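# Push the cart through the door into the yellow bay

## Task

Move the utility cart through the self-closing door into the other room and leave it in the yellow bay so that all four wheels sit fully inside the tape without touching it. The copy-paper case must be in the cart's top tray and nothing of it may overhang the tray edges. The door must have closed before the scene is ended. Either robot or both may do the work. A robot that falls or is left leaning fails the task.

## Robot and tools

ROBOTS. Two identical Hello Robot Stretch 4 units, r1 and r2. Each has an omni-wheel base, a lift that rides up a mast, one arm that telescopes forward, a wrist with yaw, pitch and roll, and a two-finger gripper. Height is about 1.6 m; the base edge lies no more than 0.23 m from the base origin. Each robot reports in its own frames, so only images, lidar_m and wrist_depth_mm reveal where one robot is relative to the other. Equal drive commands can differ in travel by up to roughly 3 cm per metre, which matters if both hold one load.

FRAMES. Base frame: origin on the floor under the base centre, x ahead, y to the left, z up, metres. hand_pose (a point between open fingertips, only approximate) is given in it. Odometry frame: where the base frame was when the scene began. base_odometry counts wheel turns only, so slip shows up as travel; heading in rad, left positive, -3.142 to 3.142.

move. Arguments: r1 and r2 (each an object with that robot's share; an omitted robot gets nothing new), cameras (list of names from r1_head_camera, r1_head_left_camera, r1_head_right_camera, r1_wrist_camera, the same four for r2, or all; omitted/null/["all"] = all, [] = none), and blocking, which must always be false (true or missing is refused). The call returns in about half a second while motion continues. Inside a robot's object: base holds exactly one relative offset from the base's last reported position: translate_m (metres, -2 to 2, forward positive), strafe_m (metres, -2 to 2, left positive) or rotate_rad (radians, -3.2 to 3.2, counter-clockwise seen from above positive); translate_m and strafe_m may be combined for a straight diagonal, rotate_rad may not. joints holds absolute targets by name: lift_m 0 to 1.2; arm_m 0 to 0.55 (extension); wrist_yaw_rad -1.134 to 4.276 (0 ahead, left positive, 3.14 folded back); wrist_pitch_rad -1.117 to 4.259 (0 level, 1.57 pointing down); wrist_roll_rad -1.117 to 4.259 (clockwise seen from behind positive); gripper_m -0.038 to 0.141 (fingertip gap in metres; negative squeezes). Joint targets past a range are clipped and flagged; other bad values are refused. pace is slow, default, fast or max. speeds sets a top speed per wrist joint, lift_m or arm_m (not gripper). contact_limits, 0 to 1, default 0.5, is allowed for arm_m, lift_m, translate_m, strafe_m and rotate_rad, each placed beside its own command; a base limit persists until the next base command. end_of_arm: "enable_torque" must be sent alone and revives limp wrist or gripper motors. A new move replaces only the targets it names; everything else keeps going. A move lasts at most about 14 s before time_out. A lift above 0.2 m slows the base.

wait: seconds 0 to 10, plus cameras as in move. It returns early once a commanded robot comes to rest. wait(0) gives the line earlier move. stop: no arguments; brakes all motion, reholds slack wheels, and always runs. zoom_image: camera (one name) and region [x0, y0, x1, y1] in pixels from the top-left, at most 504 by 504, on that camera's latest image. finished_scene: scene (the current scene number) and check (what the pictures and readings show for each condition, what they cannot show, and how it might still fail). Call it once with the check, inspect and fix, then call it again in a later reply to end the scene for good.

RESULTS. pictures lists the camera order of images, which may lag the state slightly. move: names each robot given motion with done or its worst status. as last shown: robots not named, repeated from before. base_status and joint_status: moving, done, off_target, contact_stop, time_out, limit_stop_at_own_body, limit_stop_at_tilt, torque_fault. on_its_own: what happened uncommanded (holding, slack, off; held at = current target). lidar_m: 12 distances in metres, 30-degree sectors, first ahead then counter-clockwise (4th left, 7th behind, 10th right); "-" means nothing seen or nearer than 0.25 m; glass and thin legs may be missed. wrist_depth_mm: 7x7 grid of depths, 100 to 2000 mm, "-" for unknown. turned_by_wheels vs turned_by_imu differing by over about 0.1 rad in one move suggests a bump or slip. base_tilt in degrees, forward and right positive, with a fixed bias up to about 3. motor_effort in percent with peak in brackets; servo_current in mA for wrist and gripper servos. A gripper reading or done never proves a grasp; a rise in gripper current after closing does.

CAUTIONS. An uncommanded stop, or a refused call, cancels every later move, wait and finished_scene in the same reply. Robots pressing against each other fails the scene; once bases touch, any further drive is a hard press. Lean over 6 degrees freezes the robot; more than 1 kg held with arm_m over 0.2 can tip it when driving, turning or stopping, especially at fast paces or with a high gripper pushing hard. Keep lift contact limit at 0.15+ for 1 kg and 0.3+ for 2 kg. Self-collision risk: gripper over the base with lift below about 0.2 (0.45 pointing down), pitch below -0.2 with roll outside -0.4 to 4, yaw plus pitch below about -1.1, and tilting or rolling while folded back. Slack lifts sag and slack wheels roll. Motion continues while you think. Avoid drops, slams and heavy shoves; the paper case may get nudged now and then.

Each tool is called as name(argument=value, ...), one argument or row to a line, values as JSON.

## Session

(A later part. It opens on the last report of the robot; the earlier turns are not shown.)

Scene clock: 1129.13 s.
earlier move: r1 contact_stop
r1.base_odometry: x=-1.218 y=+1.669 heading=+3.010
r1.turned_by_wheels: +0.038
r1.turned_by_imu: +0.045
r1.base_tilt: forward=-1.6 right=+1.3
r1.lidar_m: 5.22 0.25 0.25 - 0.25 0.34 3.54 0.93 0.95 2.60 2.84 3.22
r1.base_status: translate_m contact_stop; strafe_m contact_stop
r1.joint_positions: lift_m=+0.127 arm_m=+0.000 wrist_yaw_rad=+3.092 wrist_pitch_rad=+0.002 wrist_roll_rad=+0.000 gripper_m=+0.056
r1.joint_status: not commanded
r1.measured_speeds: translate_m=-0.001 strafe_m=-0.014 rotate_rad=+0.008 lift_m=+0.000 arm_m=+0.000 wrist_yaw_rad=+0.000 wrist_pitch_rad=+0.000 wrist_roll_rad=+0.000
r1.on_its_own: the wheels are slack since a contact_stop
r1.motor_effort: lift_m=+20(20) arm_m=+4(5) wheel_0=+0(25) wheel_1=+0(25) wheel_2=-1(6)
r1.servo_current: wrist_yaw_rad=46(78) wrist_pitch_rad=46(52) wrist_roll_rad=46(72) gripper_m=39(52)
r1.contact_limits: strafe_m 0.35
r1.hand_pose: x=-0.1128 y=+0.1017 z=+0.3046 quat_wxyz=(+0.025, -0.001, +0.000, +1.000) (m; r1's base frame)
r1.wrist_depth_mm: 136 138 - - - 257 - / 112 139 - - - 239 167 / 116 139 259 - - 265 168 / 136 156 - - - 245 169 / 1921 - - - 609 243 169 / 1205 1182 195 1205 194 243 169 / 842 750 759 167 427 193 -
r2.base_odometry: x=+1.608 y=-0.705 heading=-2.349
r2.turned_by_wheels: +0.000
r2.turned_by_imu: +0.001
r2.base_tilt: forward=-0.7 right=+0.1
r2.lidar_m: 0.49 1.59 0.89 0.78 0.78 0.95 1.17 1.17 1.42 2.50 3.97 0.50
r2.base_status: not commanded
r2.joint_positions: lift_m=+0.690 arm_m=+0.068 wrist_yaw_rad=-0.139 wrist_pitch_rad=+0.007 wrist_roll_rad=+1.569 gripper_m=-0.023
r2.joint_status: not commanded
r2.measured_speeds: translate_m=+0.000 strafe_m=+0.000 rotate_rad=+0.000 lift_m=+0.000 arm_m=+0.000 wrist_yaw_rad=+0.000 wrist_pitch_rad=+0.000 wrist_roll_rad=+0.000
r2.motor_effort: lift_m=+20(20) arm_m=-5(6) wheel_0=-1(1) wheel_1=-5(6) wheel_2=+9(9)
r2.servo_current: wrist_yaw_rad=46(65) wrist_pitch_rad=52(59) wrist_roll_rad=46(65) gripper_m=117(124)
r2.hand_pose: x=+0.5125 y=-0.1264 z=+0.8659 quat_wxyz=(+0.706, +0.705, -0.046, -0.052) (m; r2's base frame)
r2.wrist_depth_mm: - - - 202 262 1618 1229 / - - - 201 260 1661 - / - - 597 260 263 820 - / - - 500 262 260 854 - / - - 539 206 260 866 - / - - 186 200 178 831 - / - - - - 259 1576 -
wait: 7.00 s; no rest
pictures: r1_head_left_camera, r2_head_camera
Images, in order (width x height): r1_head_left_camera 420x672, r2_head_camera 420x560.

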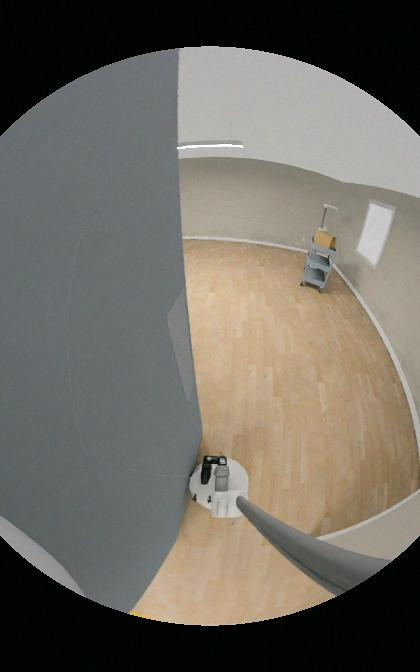

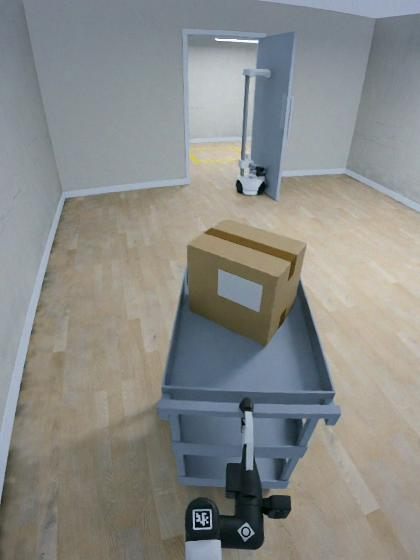

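move(
  blocking=false,
  r1={"base": {"strafe_m": 0.15}, "pace": "slow", "contact_limits": {"strafe_m": 0.5}},
  cameras=[],
)

wait(
  seconds=1.2,
  cameras=[],
)

wait(
  seconds=5,
  cameras=["r1_head_left_camera", "r2_head_camera"],
)

Scene clock: 1152.80 s.
earlier move: r1 contact_stop
move: r1 moving
r1.base_odometry: x=-1.214 y=+1.678 heading=+3.024
r1.turned_by_wheels: +0.014
r1.turned_by_imu: +0.014
r1.base_tilt: forward=-1.6 right=+1.3
r1.lidar_m: 5.18 0.25 0.25 - 0.25 0.36 3.53 0.93 0.94 2.59 2.82 3.23
r1.base_status: translate_m contact_stop (by the wheels' count: +0.016 of +0.080); strafe_m contact_stop (by the wheels' count: -0.033 of +0.395); strafe_m moving
r1.joint_positions: lift_m=+0.127 arm_m=+0.000 wrist_yaw_rad=+3.092 wrist_pitch_rad=+0.002 wrist_roll_rad=+0.000 gripper_m=+0.056
r1.joint_status: not commanded
r1.measured_speeds: translate_m=+0.000 strafe_m=+0.057 rotate_rad=-0.001 lift_m=+0.000 arm_m=+0.000 wrist_yaw_rad=+0.000 wrist_pitch_rad=+0.000 wrist_roll_rad=+0.000
r1.motor_effort: lift_m=+20(20) arm_m=+4(4) wheel_0=-18(18) wheel_1=+11(12) wheel_2=+0(1)
r1.servo_current: wrist_yaw_rad=33(65) wrist_pitch_rad=39(46) wrist_roll_rad=52(59) gripper_m=46(46)
r1.contact_limits: strafe_m 0.5
r1.hand_pose: x=-0.1128 y=+0.1017 z=+0.3046 quat_wxyz=(+0.025, -0.001, +0.000, +1.000) (m; r1's base frame)
r1.wrist_depth_mm: 136 138 - - - 253 172 / 112 138 - - - 258 174 / 116 140 260 - - 260 175 / 136 156 - - - 259 176 / 1983 - - - 1863 260 176 / 1182 1182 195 1182 195 239 175 / 854 750 750 167 492 202 175
r2.base_odometry: x=+1.608 y=-0.705 heading=-2.349
r2.turned_by_wheels: +0.000
r2.turned_by_imu: +0.001
r2.base_tilt: forward=-0.7 right=+0.1
r2.lidar_m: 0.50 1.58 0.85 0.77 0.79 0.95 1.19 1.18 1.41 2.51 3.96 0.51
r2.base_status: not commanded
r2.joint_positions: lift_m=+0.690 arm_m=+0.068 wrist_yaw_rad=-0.139 wrist_pitch_rad=+0.007 wrist_roll_rad=+1.569 gripper_m=-0.023
r2.joint_status: not commanded
r2.measured_speeds: translate_m=+0.000 strafe_m=+0.000 rotate_rad=+0.000 lift_m=+0.000 arm_m=+0.000 wrist_yaw_rad=+0.000 wrist_pitch_rad=+0.000 wrist_roll_rad=+0.000
r2.motor_effort: lift_m=+20(20) arm_m=-5(6) wheel_0=+0(1) wheel_1=-5(5) wheel_2=+8(9)
r2.servo_current: wrist_yaw_rad=39(52) wrist_pitch_rad=52(52) wrist_roll_rad=39(59) gripper_m=124(130)
r2.hand_pose: x=+0.5125 y=-0.1264 z=+0.8659 quat_wxyz=(+0.706, +0.705, -0.046, -0.052) (m; r2's base frame)
r2.wrist_depth_mm: - - - 202 262 1708 1205 / - - - 201 263 1661 - / - - 591 262 263 831 - / - - 492 260 262 866 - / - - 535 206 262 854 - / - - 186 200 177 831 - / - - - - 260 1576 -
pictures: none
No camera images: "cameras" was empty.

Scene clock: 1154.00 s.
earlier move: r1 moving
r1.base_odometry: x=-1.227 y=+1.569 heading=+3.024
r1.turned_by_wheels: +0.000
r1.turned_by_imu: +0.000
r1.base_tilt: forward=-1.6 right=+1.3
r1.lidar_m: 5.22 0.26 0.25 - 0.25 0.27 3.74 1.06 1.00 2.70 2.95 3.29
r1.base_status: strafe_m moving
r1.joint_positions: lift_m=+0.127 arm_m=+0.000 wrist_yaw_rad=+3.092 wrist_pitch_rad=+0.002 wrist_roll_rad=+0.000 gripper_m=+0.056
r1.joint_status: not commanded
r1.measured_speeds: translate_m=+0.000 strafe_m=+0.078 rotate_rad=+0.002 lift_m=+0.000 arm_m=+0.000 wrist_yaw_rad=+0.000 wrist_pitch_rad=+0.000 wrist_roll_rad=+0.000
r1.motor_effort: lift_m=+20(20) arm_m=+4(4) wheel_0=-17(19) wheel_1=+8(13) wheel_2=+1(1)
r1.servo_current: wrist_yaw_rad=46(72) wrist_pitch_rad=46(46) wrist_roll_rad=46(65) gripper_m=39(46)
r1.contact_limits: strafe_m 0.5
r1.hand_pose: x=-0.1128 y=+0.1017 z=+0.3046 quat_wxyz=(+0.025, -0.001, +0.000, +1.000) (m; r1's base frame)
r1.wrist_depth_mm: 136 138 - - 340 198 - / 112 139 - - 343 200 - / 116 139 260 - 349 200 - / 136 156 - - 351 201 - / 1983 - - - 351 201 161 / 1182 1205 194 1229 195 202 - / 854 768 750 155 320 169 -
r2.base_odometry: x=+1.608 y=-0.705 heading=-2.349
r2.turned_by_wheels: +0.000
r2.turned_by_imu: +0.000
r2.base_tilt: forward=-0.7 right=+0.1
r2.lidar_m: 0.48 1.56 0.89 0.77 0.79 0.96 1.17 1.18 1.40 2.49 3.97 0.49
r2.base_status: not commanded
r2.joint_positions: lift_m=+0.690 arm_m=+0.068 wrist_yaw_rad=-0.139 wrist_pitch_rad=+0.007 wrist_roll_rad=+1.569 gripper_m=-0.023
r2.joint_status: not commanded
r2.measured_speeds: translate_m=+0.000 strafe_m=+0.000 rotate_rad=+0.000 lift_m=+0.000 arm_m=+0.000 wrist_yaw_rad=+0.000 wrist_pitch_rad=+0.000 wrist_roll_rad=+0.000
r2.motor_effort: lift_m=+20(20) arm_m=-5(6) wheel_0=+0(1) wheel_1=-5(5) wheel_2=+9(9)
r2.servo_current: wrist_yaw_rad=39(59) wrist_pitch_rad=46(59) wrist_roll_rad=52(59) gripper_m=117(130)
r2.hand_pose: x=+0.5125 y=-0.1264 z=+0.8659 quat_wxyz=(+0.706, +0.705, -0.046, -0.052) (m; r2's base frame)
r2.wrist_depth_mm: - - - 202 262 1708 1255 / - - - 202 262 1708 - / - - 597 262 262 831 - / - - 496 262 262 866 - / - - 530 205 262 866 - / - - 186 200 178 831 - / - - - - 260 1576 -
wait: 1.20 s; no rest
pictures: none
No camera images: "cameras" was empty.

Scene clock: 1159.00 s.
earlier move: r1 contact_stop
r1.base_odometry: x=-1.213 y=+1.648 heading=+3.059
r1.turned_by_wheels: +0.035
r1.turned_by_imu: +0.033
r1.base_tilt: forward=-1.6 right=+1.3
r1.lidar_m: 5.21 0.25 0.25 - 0.25 0.34 3.49 0.94 0.97 2.64 2.91 3.24
r1.base_status: strafe_m contact_stop
r1.joint_positions: lift_m=+0.127 arm_m=+0.000 wrist_yaw_rad=+3.092 wrist_pitch_rad=+0.002 wrist_roll_rad=+0.000 gripper_m=+0.056
r1.joint_status: not commanded
r1.measured_speeds: translate_m=-0.002 strafe_m=-0.021 rotate_rad=+0.012 lift_m=+0.000 arm_m=+0.000 wrist_yaw_rad=+0.000 wrist_pitch_rad=+0.000 wrist_roll_rad=+0.000
r1.on_its_own: the wheels are slack since a contact_stop
r1.motor_effort: lift_m=+20(20) arm_m=+4(5) wheel_0=+1(26) wheel_1=+1(29) wheel_2=+0(1)
r1.servo_current: wrist_yaw_rad=39(78) wrist_pitch_rad=46(52) wrist_roll_rad=39(65) gripper_m=39(52)
r1.contact_limits: strafe_m 0.5
r1.hand_pose: x=-0.1128 y=+0.1017 z=+0.3046 quat_wxyz=(+0.025, -0.001, +0.000, +1.000) (m; r1's base frame)
r1.wrist_depth_mm: 136 138 - - - 262 - / 113 139 - - - 244 168 / 116 139 267 - - 246 169 / 137 160 - - - 248 170 / 1921 - - - 535 248 170 / 1182 1205 194 1205 194 248 170 / 854 750 759 167 445 208 -
r2.base_odometry: x=+1.608 y=-0.705 heading=-2.349
r2.turned_by_wheels: +0.000
r2.turned_by_imu: +0.001
r2.base_tilt: forward=-0.7 right=+0.1
r2.lidar_m: 0.50 1.55 0.85 0.75 0.74 0.91 1.19 1.18 1.42 2.49 3.96 0.53
r2.base_status: not commanded
r2.joint_positions: lift_m=+0.690 arm_m=+0.068 wrist_yaw_rad=-0.139 wrist_pitch_rad=+0.007 wrist_roll_rad=+1.569 gripper_m=-0.023
r2.joint_status: not commanded
r2.measured_speeds: translate_m=+0.000 strafe_m=+0.000 rotate_rad=+0.000 lift_m=+0.000 arm_m=+0.000 wrist_yaw_rad=+0.000 wrist_pitch_rad=+0.000 wrist_roll_rad=+0.000
r2.motor_effort: lift_m=+20(20) arm_m=-5(6) wheel_0=+0(1) wheel_1=-5(6) wheel_2=+9(9)
r2.servo_current: wrist_yaw_rad=46(59) wrist_pitch_rad=46(59) wrist_roll_rad=33(65) gripper_m=117(130)
r2.hand_pose: x=+0.5125 y=-0.1264 z=+0.8659 quat_wxyz=(+0.706, +0.705, -0.046, -0.052) (m; r2's base frame)
r2.wrist_depth_mm: - - - 202 262 1708 1205 / - - - 201 262 1708 - / - - 591 260 262 820 - / - - 496 260 260 878 - / - - 535 205 260 854 - / - - 186 202 178 831 - / - - - - 262 1618 -
wait: 5.00 s; no rest
pictures: r1_head_left_camera, r2_head_camera
Images, in order (width x height): r1_head_left_camera 420x672, r2_head_camera 420x560.

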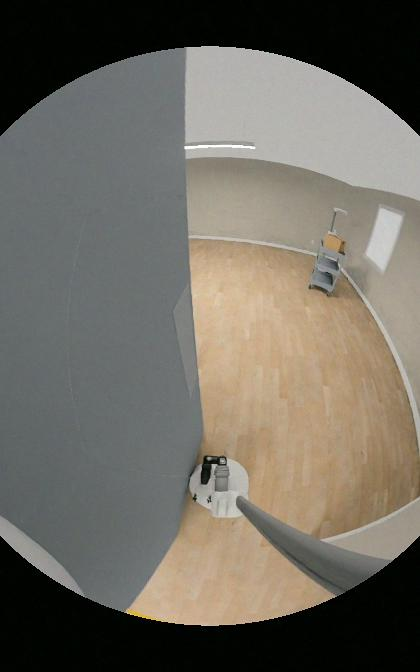

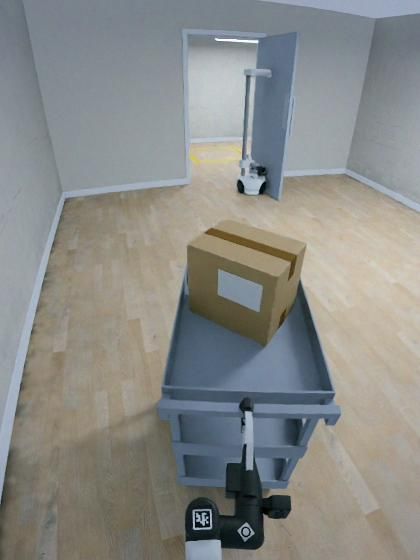

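zoom_image(
  camera="r1_head_left_camera",
  region=[90, 380, 330, 630],
)

zoom_image(
  camera="r2_head_camera",
  region=[170, 0, 320, 220],
)

Scaled by 2.016 from the camera's 420x672 image, which has a finer 600x960 frame.

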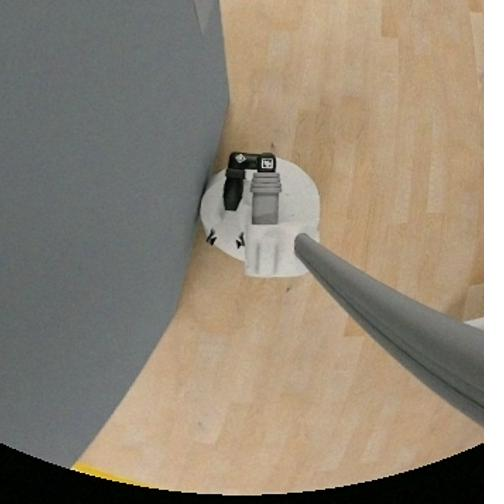

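Scaled by 2.291 from the camera's 420x560 image, which has a finer 1200x1600 frame.

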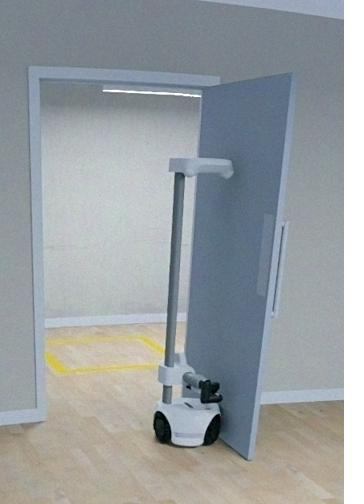

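move(
  blocking=false,
  cameras=["r2_head_camera", "r1_head_camera", "r1_head_left_camera"],
)

Scene clock: 1263.67 s.
earlier move: r1 contact_stop
r1.base_odometry: x=-0.316 y=+1.819 heading=+2.086
r1.turned_by_wheels: -0.974
r1.turned_by_imu: -0.988
r1.base_tilt: forward=-1.6 right=+1.3
r1.lidar_m: 0.25 0.25 0.25 0.25 0.41 2.46 2.85 2.67 2.69 2.63 2.25 0.38
r1.base_status: strafe_m contact_stop (by the wheels' count: -0.100 of +0.150)
r1.joint_positions: lift_m=+0.127 arm_m=+0.000 wrist_yaw_rad=+3.092 wrist_pitch_rad=+0.002 wrist_roll_rad=+0.000 gripper_m=+0.056
r1.joint_status: not commanded
r1.measured_speeds: translate_m=+0.000 strafe_m=+0.000 rotate_rad=+0.000 lift_m=+0.000 arm_m=+0.000 wrist_yaw_rad=+0.000 wrist_pitch_rad=+0.000 wrist_roll_rad=+0.000
r1.on_its_own: the wheels are slack since a contact_stop
r1.motor_effort: lift_m=+20(20) arm_m=+4(5) wheel_0=+0(26) wheel_1=+0(29) wheel_2=+0(1)
r1.servo_current: wrist_yaw_rad=39(78) wrist_pitch_rad=39(52) wrist_roll_rad=33(72) gripper_m=39(52)
r1.contact_limits: strafe_m 0.5
r1.hand_pose: x=-0.1129 y=+0.1016 z=+0.3046 quat_wxyz=(+0.025, -0.001, +0.000, +1.000) (m; r1's base frame)
r1.wrist_depth_mm: - 137 - - - - - / - 137 - - - - - / 110 138 210 - - - - / 123 138 - - - - - / 1756 - - - - - - / 1205 1336 193 1160 190 1160 1118 / 788 750 759 167 741 768 820
r2.base_odometry: x=+1.608 y=-0.705 heading=-2.349
r2.turned_by_wheels: +0.000
r2.turned_by_imu: +0.004
r2.base_tilt: forward=-0.7 right=+0.1
r2.lidar_m: 0.49 1.55 0.86 0.78 0.78 0.93 1.18 1.20 1.39 2.53 3.96 0.51
r2.base_status: not commanded
r2.joint_positions: lift_m=+0.690 arm_m=+0.068 wrist_yaw_rad=-0.139 wrist_pitch_rad=+0.007 wrist_roll_rad=+1.569 gripper_m=-0.023
r2.joint_status: not commanded
r2.measured_speeds: translate_m=+0.000 strafe_m=+0.000 rotate_rad=+0.000 lift_m=+0.000 arm_m=+0.000 wrist_yaw_rad=+0.000 wrist_pitch_rad=+0.000 wrist_roll_rad=+0.000
r2.motor_effort: lift_m=+20(20) arm_m=-5(6) wheel_0=-1(1) wheel_1=-5(6) wheel_2=+9(9)
r2.servo_current: wrist_yaw_rad=46(65) wrist_pitch_rad=52(59) wrist_roll_rad=52(65) gripper_m=124(130)
r2.hand_pose: x=+0.5125 y=-0.1264 z=+0.8659 quat_wxyz=(+0.706, +0.705, -0.046, -0.052) (m; r2's base frame)
r2.wrist_depth_mm: - - - 202 262 1618 1229 / - - - 202 262 1661 - / - - 603 262 262 831 - / - - 496 262 262 866 - / - - 535 206 260 866 - / - - 186 200 178 831 - / - - - - 262 1576 -
pictures: r1_head_camera, r1_head_left_camera, r2_head_camera
Images, in order (width x height): r1_head_camera 420x560, r1_head_left_camera 420x672, r2_head_camera 420x560.

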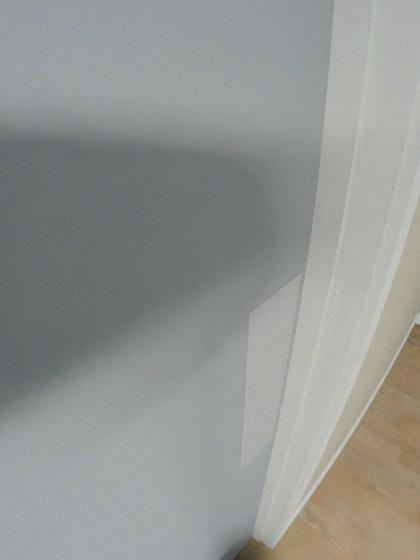

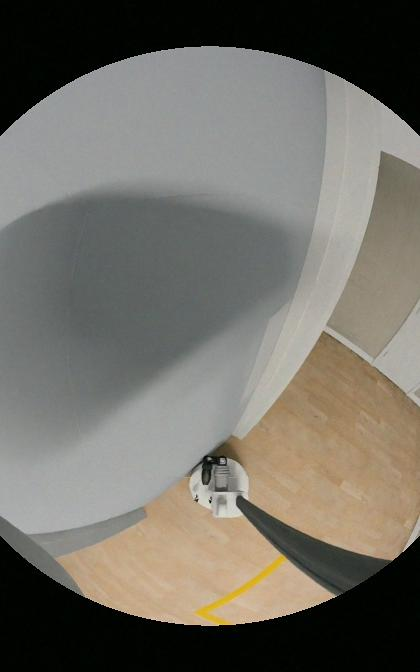

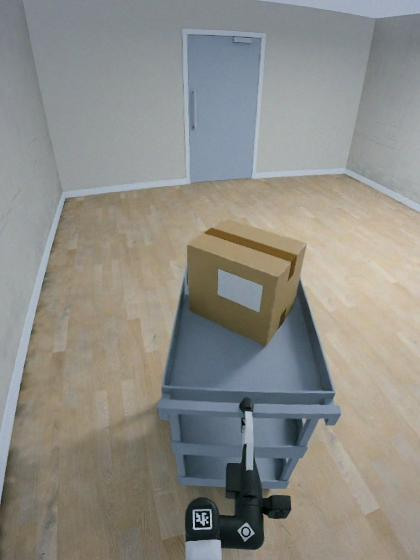

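move(
  blocking=false,
  cameras=[],
  r1={"base": {"translate_m": -0.10, "strafe_m": -0.11}},
)

wait(
  seconds=3,
  cameras=["r1_head_left_camera", "r1_head_right_camera"],
)

Scene clock: 1317.93 s.
move: r1 moving
r1.base_odometry: x=-0.285 y=+1.812 heading=+2.086
r1.turned_by_wheels: +0.000
r1.turned_by_imu: +0.000
r1.base_tilt: forward=-1.6 right=+1.3
r1.lidar_m: 0.26 0.25 0.25 0.27 0.48 2.49 2.85 2.64 2.67 2.64 2.23 0.41
r1.base_status: translate_m moving; strafe_m moving
r1.joint_positions: lift_m=+0.127 arm_m=+0.000 wrist_yaw_rad=+3.092 wrist_pitch_rad=+0.002 wrist_roll_rad=+0.000 gripper_m=+0.056
r1.joint_status: not commanded
r1.measured_speeds: translate_m=-0.084 strafe_m=-0.092 rotate_rad=+0.002 lift_m=+0.000 arm_m=+0.000 wrist_yaw_rad=+0.000 wrist_pitch_rad=+0.000 wrist_roll_rad=+0.000
r1.motor_effort: lift_m=+20(20) arm_m=+4(4) wheel_0=+4(7) wheel_1=-8(10) wheel_2=+6(7)
r1.servo_current: wrist_yaw_rad=59(59) wrist_pitch_rad=39(46) wrist_roll_rad=46(65) gripper_m=46(46)
r1.hand_pose: x=-0.1129 y=+0.1016 z=+0.3046 quat_wxyz=(+0.025, -0.001, +0.000, +1.000) (m; r1's base frame)
r1.wrist_depth_mm: 136 138 - - - - - / 111 138 - - - - - / 115 139 251 - - - - / 137 152 - - - - - / 1983 - - - - - - / 1205 1308 193 1182 190 1138 1118 / 798 750 741 167 750 778 820
r2.base_odometry: x=+1.608 y=-0.705 heading=-2.349
r2.turned_by_wheels: +0.000
r2.turned_by_imu: +0.000
r2.base_tilt: forward=-0.7 right=+0.1
r2.lidar_m: 0.48 1.55 0.87 0.74 0.79 0.93 1.17 1.18 1.38 2.48 3.97 0.50
r2.base_status: not commanded
r2.joint_positions: lift_m=+0.690 arm_m=+0.068 wrist_yaw_rad=-0.139 wrist_pitch_rad=+0.007 wrist_roll_rad=+1.569 gripper_m=-0.023
r2.joint_status: not commanded
r2.measured_speeds: translate_m=+0.000 strafe_m=+0.000 rotate_rad=+0.000 lift_m=+0.000 arm_m=+0.000 wrist_yaw_rad=+0.000 wrist_pitch_rad=+0.000 wrist_roll_rad=+0.000
r2.motor_effort: lift_m=+20(20) arm_m=-5(6) wheel_0=-1(1) wheel_1=-5(5) wheel_2=+9(9)
r2.servo_current: wrist_yaw_rad=46(46) wrist_pitch_rad=46(59) wrist_roll_rad=39(59) gripper_m=117(124)
r2.hand_pose: x=+0.5125 y=-0.1264 z=+0.8659 quat_wxyz=(+0.706, +0.705, -0.046, -0.052) (m; r2's base frame)
r2.wrist_depth_mm: - - - 202 262 1661 1205 / - - - 202 262 1661 - / - - 597 260 260 831 - / - - 496 262 262 842 - / - - 539 205 262 878 - / - - 186 200 178 831 - / - - - - 260 1576 -
pictures: none
No camera images: "cameras" was empty.

Scene clock: 1319.23 s.
earlier move: r1 done
r1.base_odometry: x=-0.171 y=+1.786 heading=+2.086
r1.turned_by_wheels: +0.000
r1.turned_by_imu: -0.001
r1.base_tilt: forward=-1.6 right=+1.2
r1.lidar_m: 0.41 0.34 0.31 0.41 0.67 2.46 2.87 2.53 2.53 2.63 2.23 0.60
r1.base_status: done
r1.joint_positions: lift_m=+0.127 arm_m=+0.000 wrist_yaw_rad=+3.092 wrist_pitch_rad=+0.002 wrist_roll_rad=+0.000 gripper_m=+0.056
r1.joint_status: not commanded
r1.measured_speeds: translate_m=+0.000 strafe_m=+0.000 rotate_rad=+0.000 lift_m=+0.000 arm_m=+0.000 wrist_yaw_rad=+0.000 wrist_pitch_rad=+0.000 wrist_roll_rad=+0.000
r1.motor_effort: lift_m=+20(20) arm_m=+4(5) wheel_0=+2(7) wheel_1=-1(10) wheel_2=+1(7)
r1.servo_current: wrist_yaw_rad=39(65) wrist_pitch_rad=46(46) wrist_roll_rad=52(65) gripper_m=39(46)
r1.hand_pose: x=-0.1129 y=+0.1016 z=+0.3046 quat_wxyz=(+0.025, -0.001, +0.000, +1.000) (m; r1's base frame)
r1.wrist_depth_mm: 136 138 - - - - - / 110 138 - - - - - / 117 139 255 - - - - / 136 151 - - - - - / 1983 - - - - - - / 1182 1205 194 1160 191 1160 1118 / 854 750 750 167 750 759 809
r2.base_odometry: x=+1.608 y=-0.705 heading=-2.349
r2.turned_by_wheels: +0.000
r2.turned_by_imu: +0.000
r2.base_tilt: forward=-0.6 right=+0.0
r2.lidar_m: 0.48 1.59 0.86 0.77 0.77 0.94 1.18 1.17 1.39 2.53 3.95 0.49
r2.base_status: not commanded
r2.joint_positions: lift_m=+0.690 arm_m=+0.068 wrist_yaw_rad=-0.139 wrist_pitch_rad=+0.007 wrist_roll_rad=+1.569 gripper_m=-0.023
r2.joint_status: not commanded
r2.measured_speeds: translate_m=+0.000 strafe_m=+0.000 rotate_rad=+0.000 lift_m=+0.000 arm_m=+0.000 wrist_yaw_rad=+0.000 wrist_pitch_rad=+0.000 wrist_roll_rad=+0.000
r2.motor_effort: lift_m=+20(20) arm_m=-5(6) wheel_0=-1(1) wheel_1=-5(6) wheel_2=+9(9)
r2.servo_current: wrist_yaw_rad=52(59) wrist_pitch_rad=46(59) wrist_roll_rad=52(59) gripper_m=124(124)
r2.hand_pose: x=+0.5125 y=-0.1264 z=+0.8659 quat_wxyz=(+0.706, +0.705, -0.046, -0.052) (m; r2's base frame)
r2.wrist_depth_mm: - - - 202 262 1661 1229 / - - - 201 262 1708 - / - - 603 260 262 831 - / - - 496 260 262 854 - / - - 530 206 262 854 - / - - 186 200 178 842 - / - - - - 262 1576 -
wait: 1.30 of 3 s (r1 has come to rest)
pictures: r1_head_left_camera, r1_head_right_camera
Images, in order (width x height): r1_head_left_camera 420x672, r1_head_right_camera 420x672.

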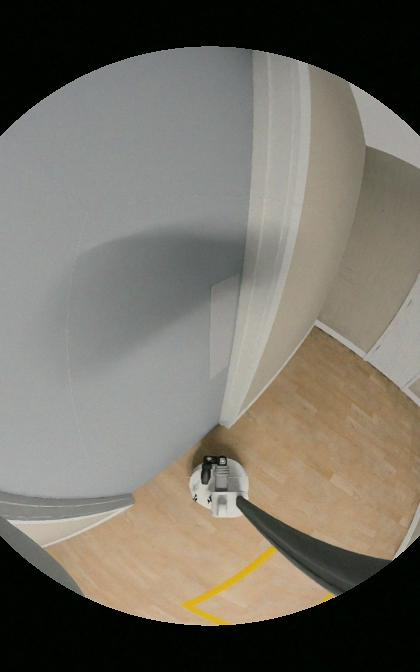

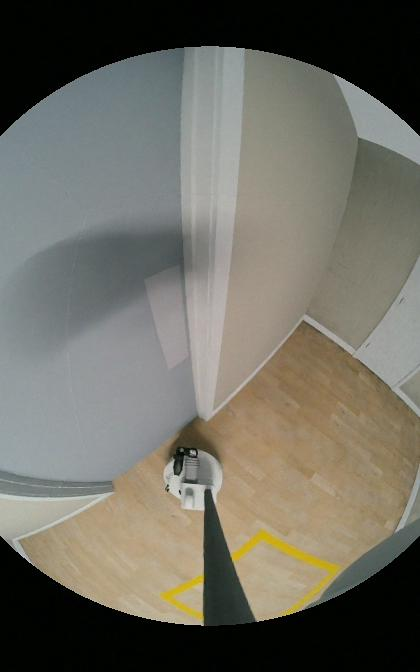

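move(
  blocking=false,
  cameras=[],
  r1={"base": {"rotate_rad": 0.80}},
)

wait(
  seconds=4,
  cameras=["r1_head_left_camera", "r1_head_right_camera"],
)

Scene clock: 1346.23 s.
move: r1 moving
r1.base_odometry: x=-0.171 y=+1.786 heading=+2.338
r1.turned_by_wheels: +0.252
r1.turned_by_imu: +0.252
r1.base_tilt: forward=-1.6 right=+1.2
r1.lidar_m: 0.36 0.32 0.35 0.48 0.95 2.55 2.68 2.53 2.62 2.32 1.31 0.46
r1.base_status: rotate_rad moving
r1.joint_positions: lift_m=+0.127 arm_m=+0.000 wrist_yaw_rad=+3.092 wrist_pitch_rad=+0.002 wrist_roll_rad=+0.000 gripper_m=+0.056
r1.joint_status: not commanded
r1.measured_speeds: translate_m=+0.001 strafe_m=-0.001 rotate_rad=+0.971 lift_m=+0.000 arm_m=+0.000 wrist_yaw_rad=+0.000 wrist_pitch_rad=+0.000 wrist_roll_rad=+0.000
r1.motor_effort: lift_m=+20(20) arm_m=+4(5) wheel_0=-6(9) wheel_1=-9(9) wheel_2=-7(8)
r1.servo_current: wrist_yaw_rad=46(72) wrist_pitch_rad=39(46) wrist_roll_rad=52(59) gripper_m=39(46)
r1.hand_pose: x=-0.1129 y=+0.1016 z=+0.3046 quat_wxyz=(+0.025, -0.001, +0.000, +1.000) (m; r1's base frame)
r1.wrist_depth_mm: 136 138 - - - - - / 111 138 - - - - - / 118 139 249 - - - - / 137 152 - - - - - / - - - - - - - / 1205 1205 195 1182 190 1160 1118 / 854 741 759 167 750 778 820
r2.base_odometry: x=+1.608 y=-0.705 heading=-2.349
r2.turned_by_wheels: +0.000
r2.turned_by_imu: +0.000
r2.base_tilt: forward=-0.6 right=+0.0
r2.lidar_m: 0.45 1.55 0.88 0.77 0.76 0.95 1.19 1.18 1.41 2.50 3.97 0.52
r2.base_status: not commanded
r2.joint_positions: lift_m=+0.690 arm_m=+0.068 wrist_yaw_rad=-0.139 wrist_pitch_rad=+0.007 wrist_roll_rad=+1.569 gripper_m=-0.023
r2.joint_status: not commanded
r2.measured_speeds: translate_m=+0.000 strafe_m=+0.000 rotate_rad=+0.000 lift_m=+0.000 arm_m=+0.000 wrist_yaw_rad=+0.000 wrist_pitch_rad=+0.000 wrist_roll_rad=+0.000
r2.motor_effort: lift_m=+20(20) arm_m=-5(6) wheel_0=+0(1) wheel_1=-5(5) wheel_2=+9(9)
r2.servo_current: wrist_yaw_rad=39(52) wrist_pitch_rad=52(52) wrist_roll_rad=52(59) gripper_m=124(124)
r2.hand_pose: x=+0.5125 y=-0.1264 z=+0.8659 quat_wxyz=(+0.706, +0.705, -0.046, -0.052) (m; r2's base frame)
r2.wrist_depth_mm: - - - 202 262 1661 1229 / - - - 202 263 1661 - / - - 603 262 262 831 - / - - 496 260 262 854 - / - - 535 206 260 866 - / - - 186 201 178 831 - / - - - - 259 1618 -
pictures: none
No camera images: "cameras" was empty.

Scene clock: 1347.27 s.
earlier move: r1 done
r1.base_odometry: x=-0.171 y=+1.786 heading=+2.886
r1.turned_by_wheels: +0.548
r1.turned_by_imu: +0.551
r1.base_tilt: forward=-1.6 right=+1.3
r1.lidar_m: 0.33 0.34 0.48 1.00 2.58 2.63 2.51 2.62 2.35 1.16 0.47 0.34
r1.base_status: done
r1.joint_positions: lift_m=+0.127 arm_m=+0.000 wrist_yaw_rad=+3.092 wrist_pitch_rad=+0.002 wrist_roll_rad=+0.000 gripper_m=+0.056
r1.joint_status: not commanded
r1.measured_speeds: translate_m=+0.000 strafe_m=+0.000 rotate_rad=+0.000 lift_m=+0.000 arm_m=+0.000 wrist_yaw_rad=+0.000 wrist_pitch_rad=+0.000 wrist_roll_rad=+0.000
r1.motor_effort: lift_m=+20(20) arm_m=+4(5) wheel_0=-1(10) wheel_1=-1(9) wheel_2=+0(8)
r1.servo_current: wrist_yaw_rad=52(72) wrist_pitch_rad=39(46) wrist_roll_rad=39(65) gripper_m=39(46)
r1.hand_pose: x=-0.1129 y=+0.1016 z=+0.3046 quat_wxyz=(+0.025, -0.001, +0.000, +1.000) (m; r1's base frame)
r1.wrist_depth_mm: 136 138 - - - - - / 112 139 - - - - - / 116 139 268 - - - - / 136 157 - - - - - / 1983 - - - - - - / 1182 1205 195 1205 191 1255 1118 / 854 759 759 155 741 768 820
r2.base_odometry: x=+1.608 y=-0.705 heading=-2.349
r2.turned_by_wheels: +0.000
r2.turned_by_imu: +0.000
r2.base_tilt: forward=-0.7 right=+0.1
r2.lidar_m: 0.49 1.54 0.86 0.76 0.77 0.95 1.17 1.19 1.40 2.50 3.97 0.50
r2.base_status: not commanded
r2.joint_positions: lift_m=+0.690 arm_m=+0.068 wrist_yaw_rad=-0.139 wrist_pitch_rad=+0.007 wrist_roll_rad=+1.569 gripper_m=-0.023
r2.joint_status: not commanded
r2.measured_speeds: translate_m=+0.000 strafe_m=+0.000 rotate_rad=+0.000 lift_m=+0.000 arm_m=+0.000 wrist_yaw_rad=+0.000 wrist_pitch_rad=+0.000 wrist_roll_rad=+0.000
r2.motor_effort: lift_m=+20(20) arm_m=-5(6) wheel_0=+0(1) wheel_1=-5(6) wheel_2=+9(9)
r2.servo_current: wrist_yaw_rad=52(52) wrist_pitch_rad=46(52) wrist_roll_rad=33(59) gripper_m=124(130)
r2.hand_pose: x=+0.5125 y=-0.1264 z=+0.8659 quat_wxyz=(+0.706, +0.705, -0.046, -0.052) (m; r2's base frame)
r2.wrist_depth_mm: - - - 201 262 1661 1229 / - - - 202 262 1708 - / - - 597 262 262 831 - / - - 496 262 262 866 - / - - 535 206 260 854 - / - - 186 200 178 831 - / - - - - 262 1576 -
wait: 1.03 of 4 s (r1 has come to rest)
pictures: r1_head_left_camera, r1_head_right_camera
Images, in order (width x height): r1_head_left_camera 420x672, r1_head_right_camera 420x672.

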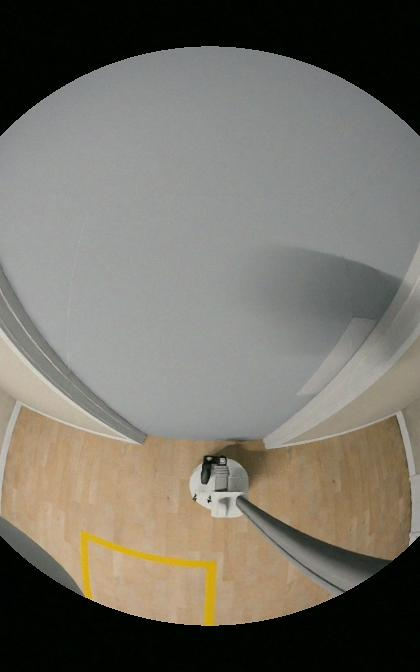

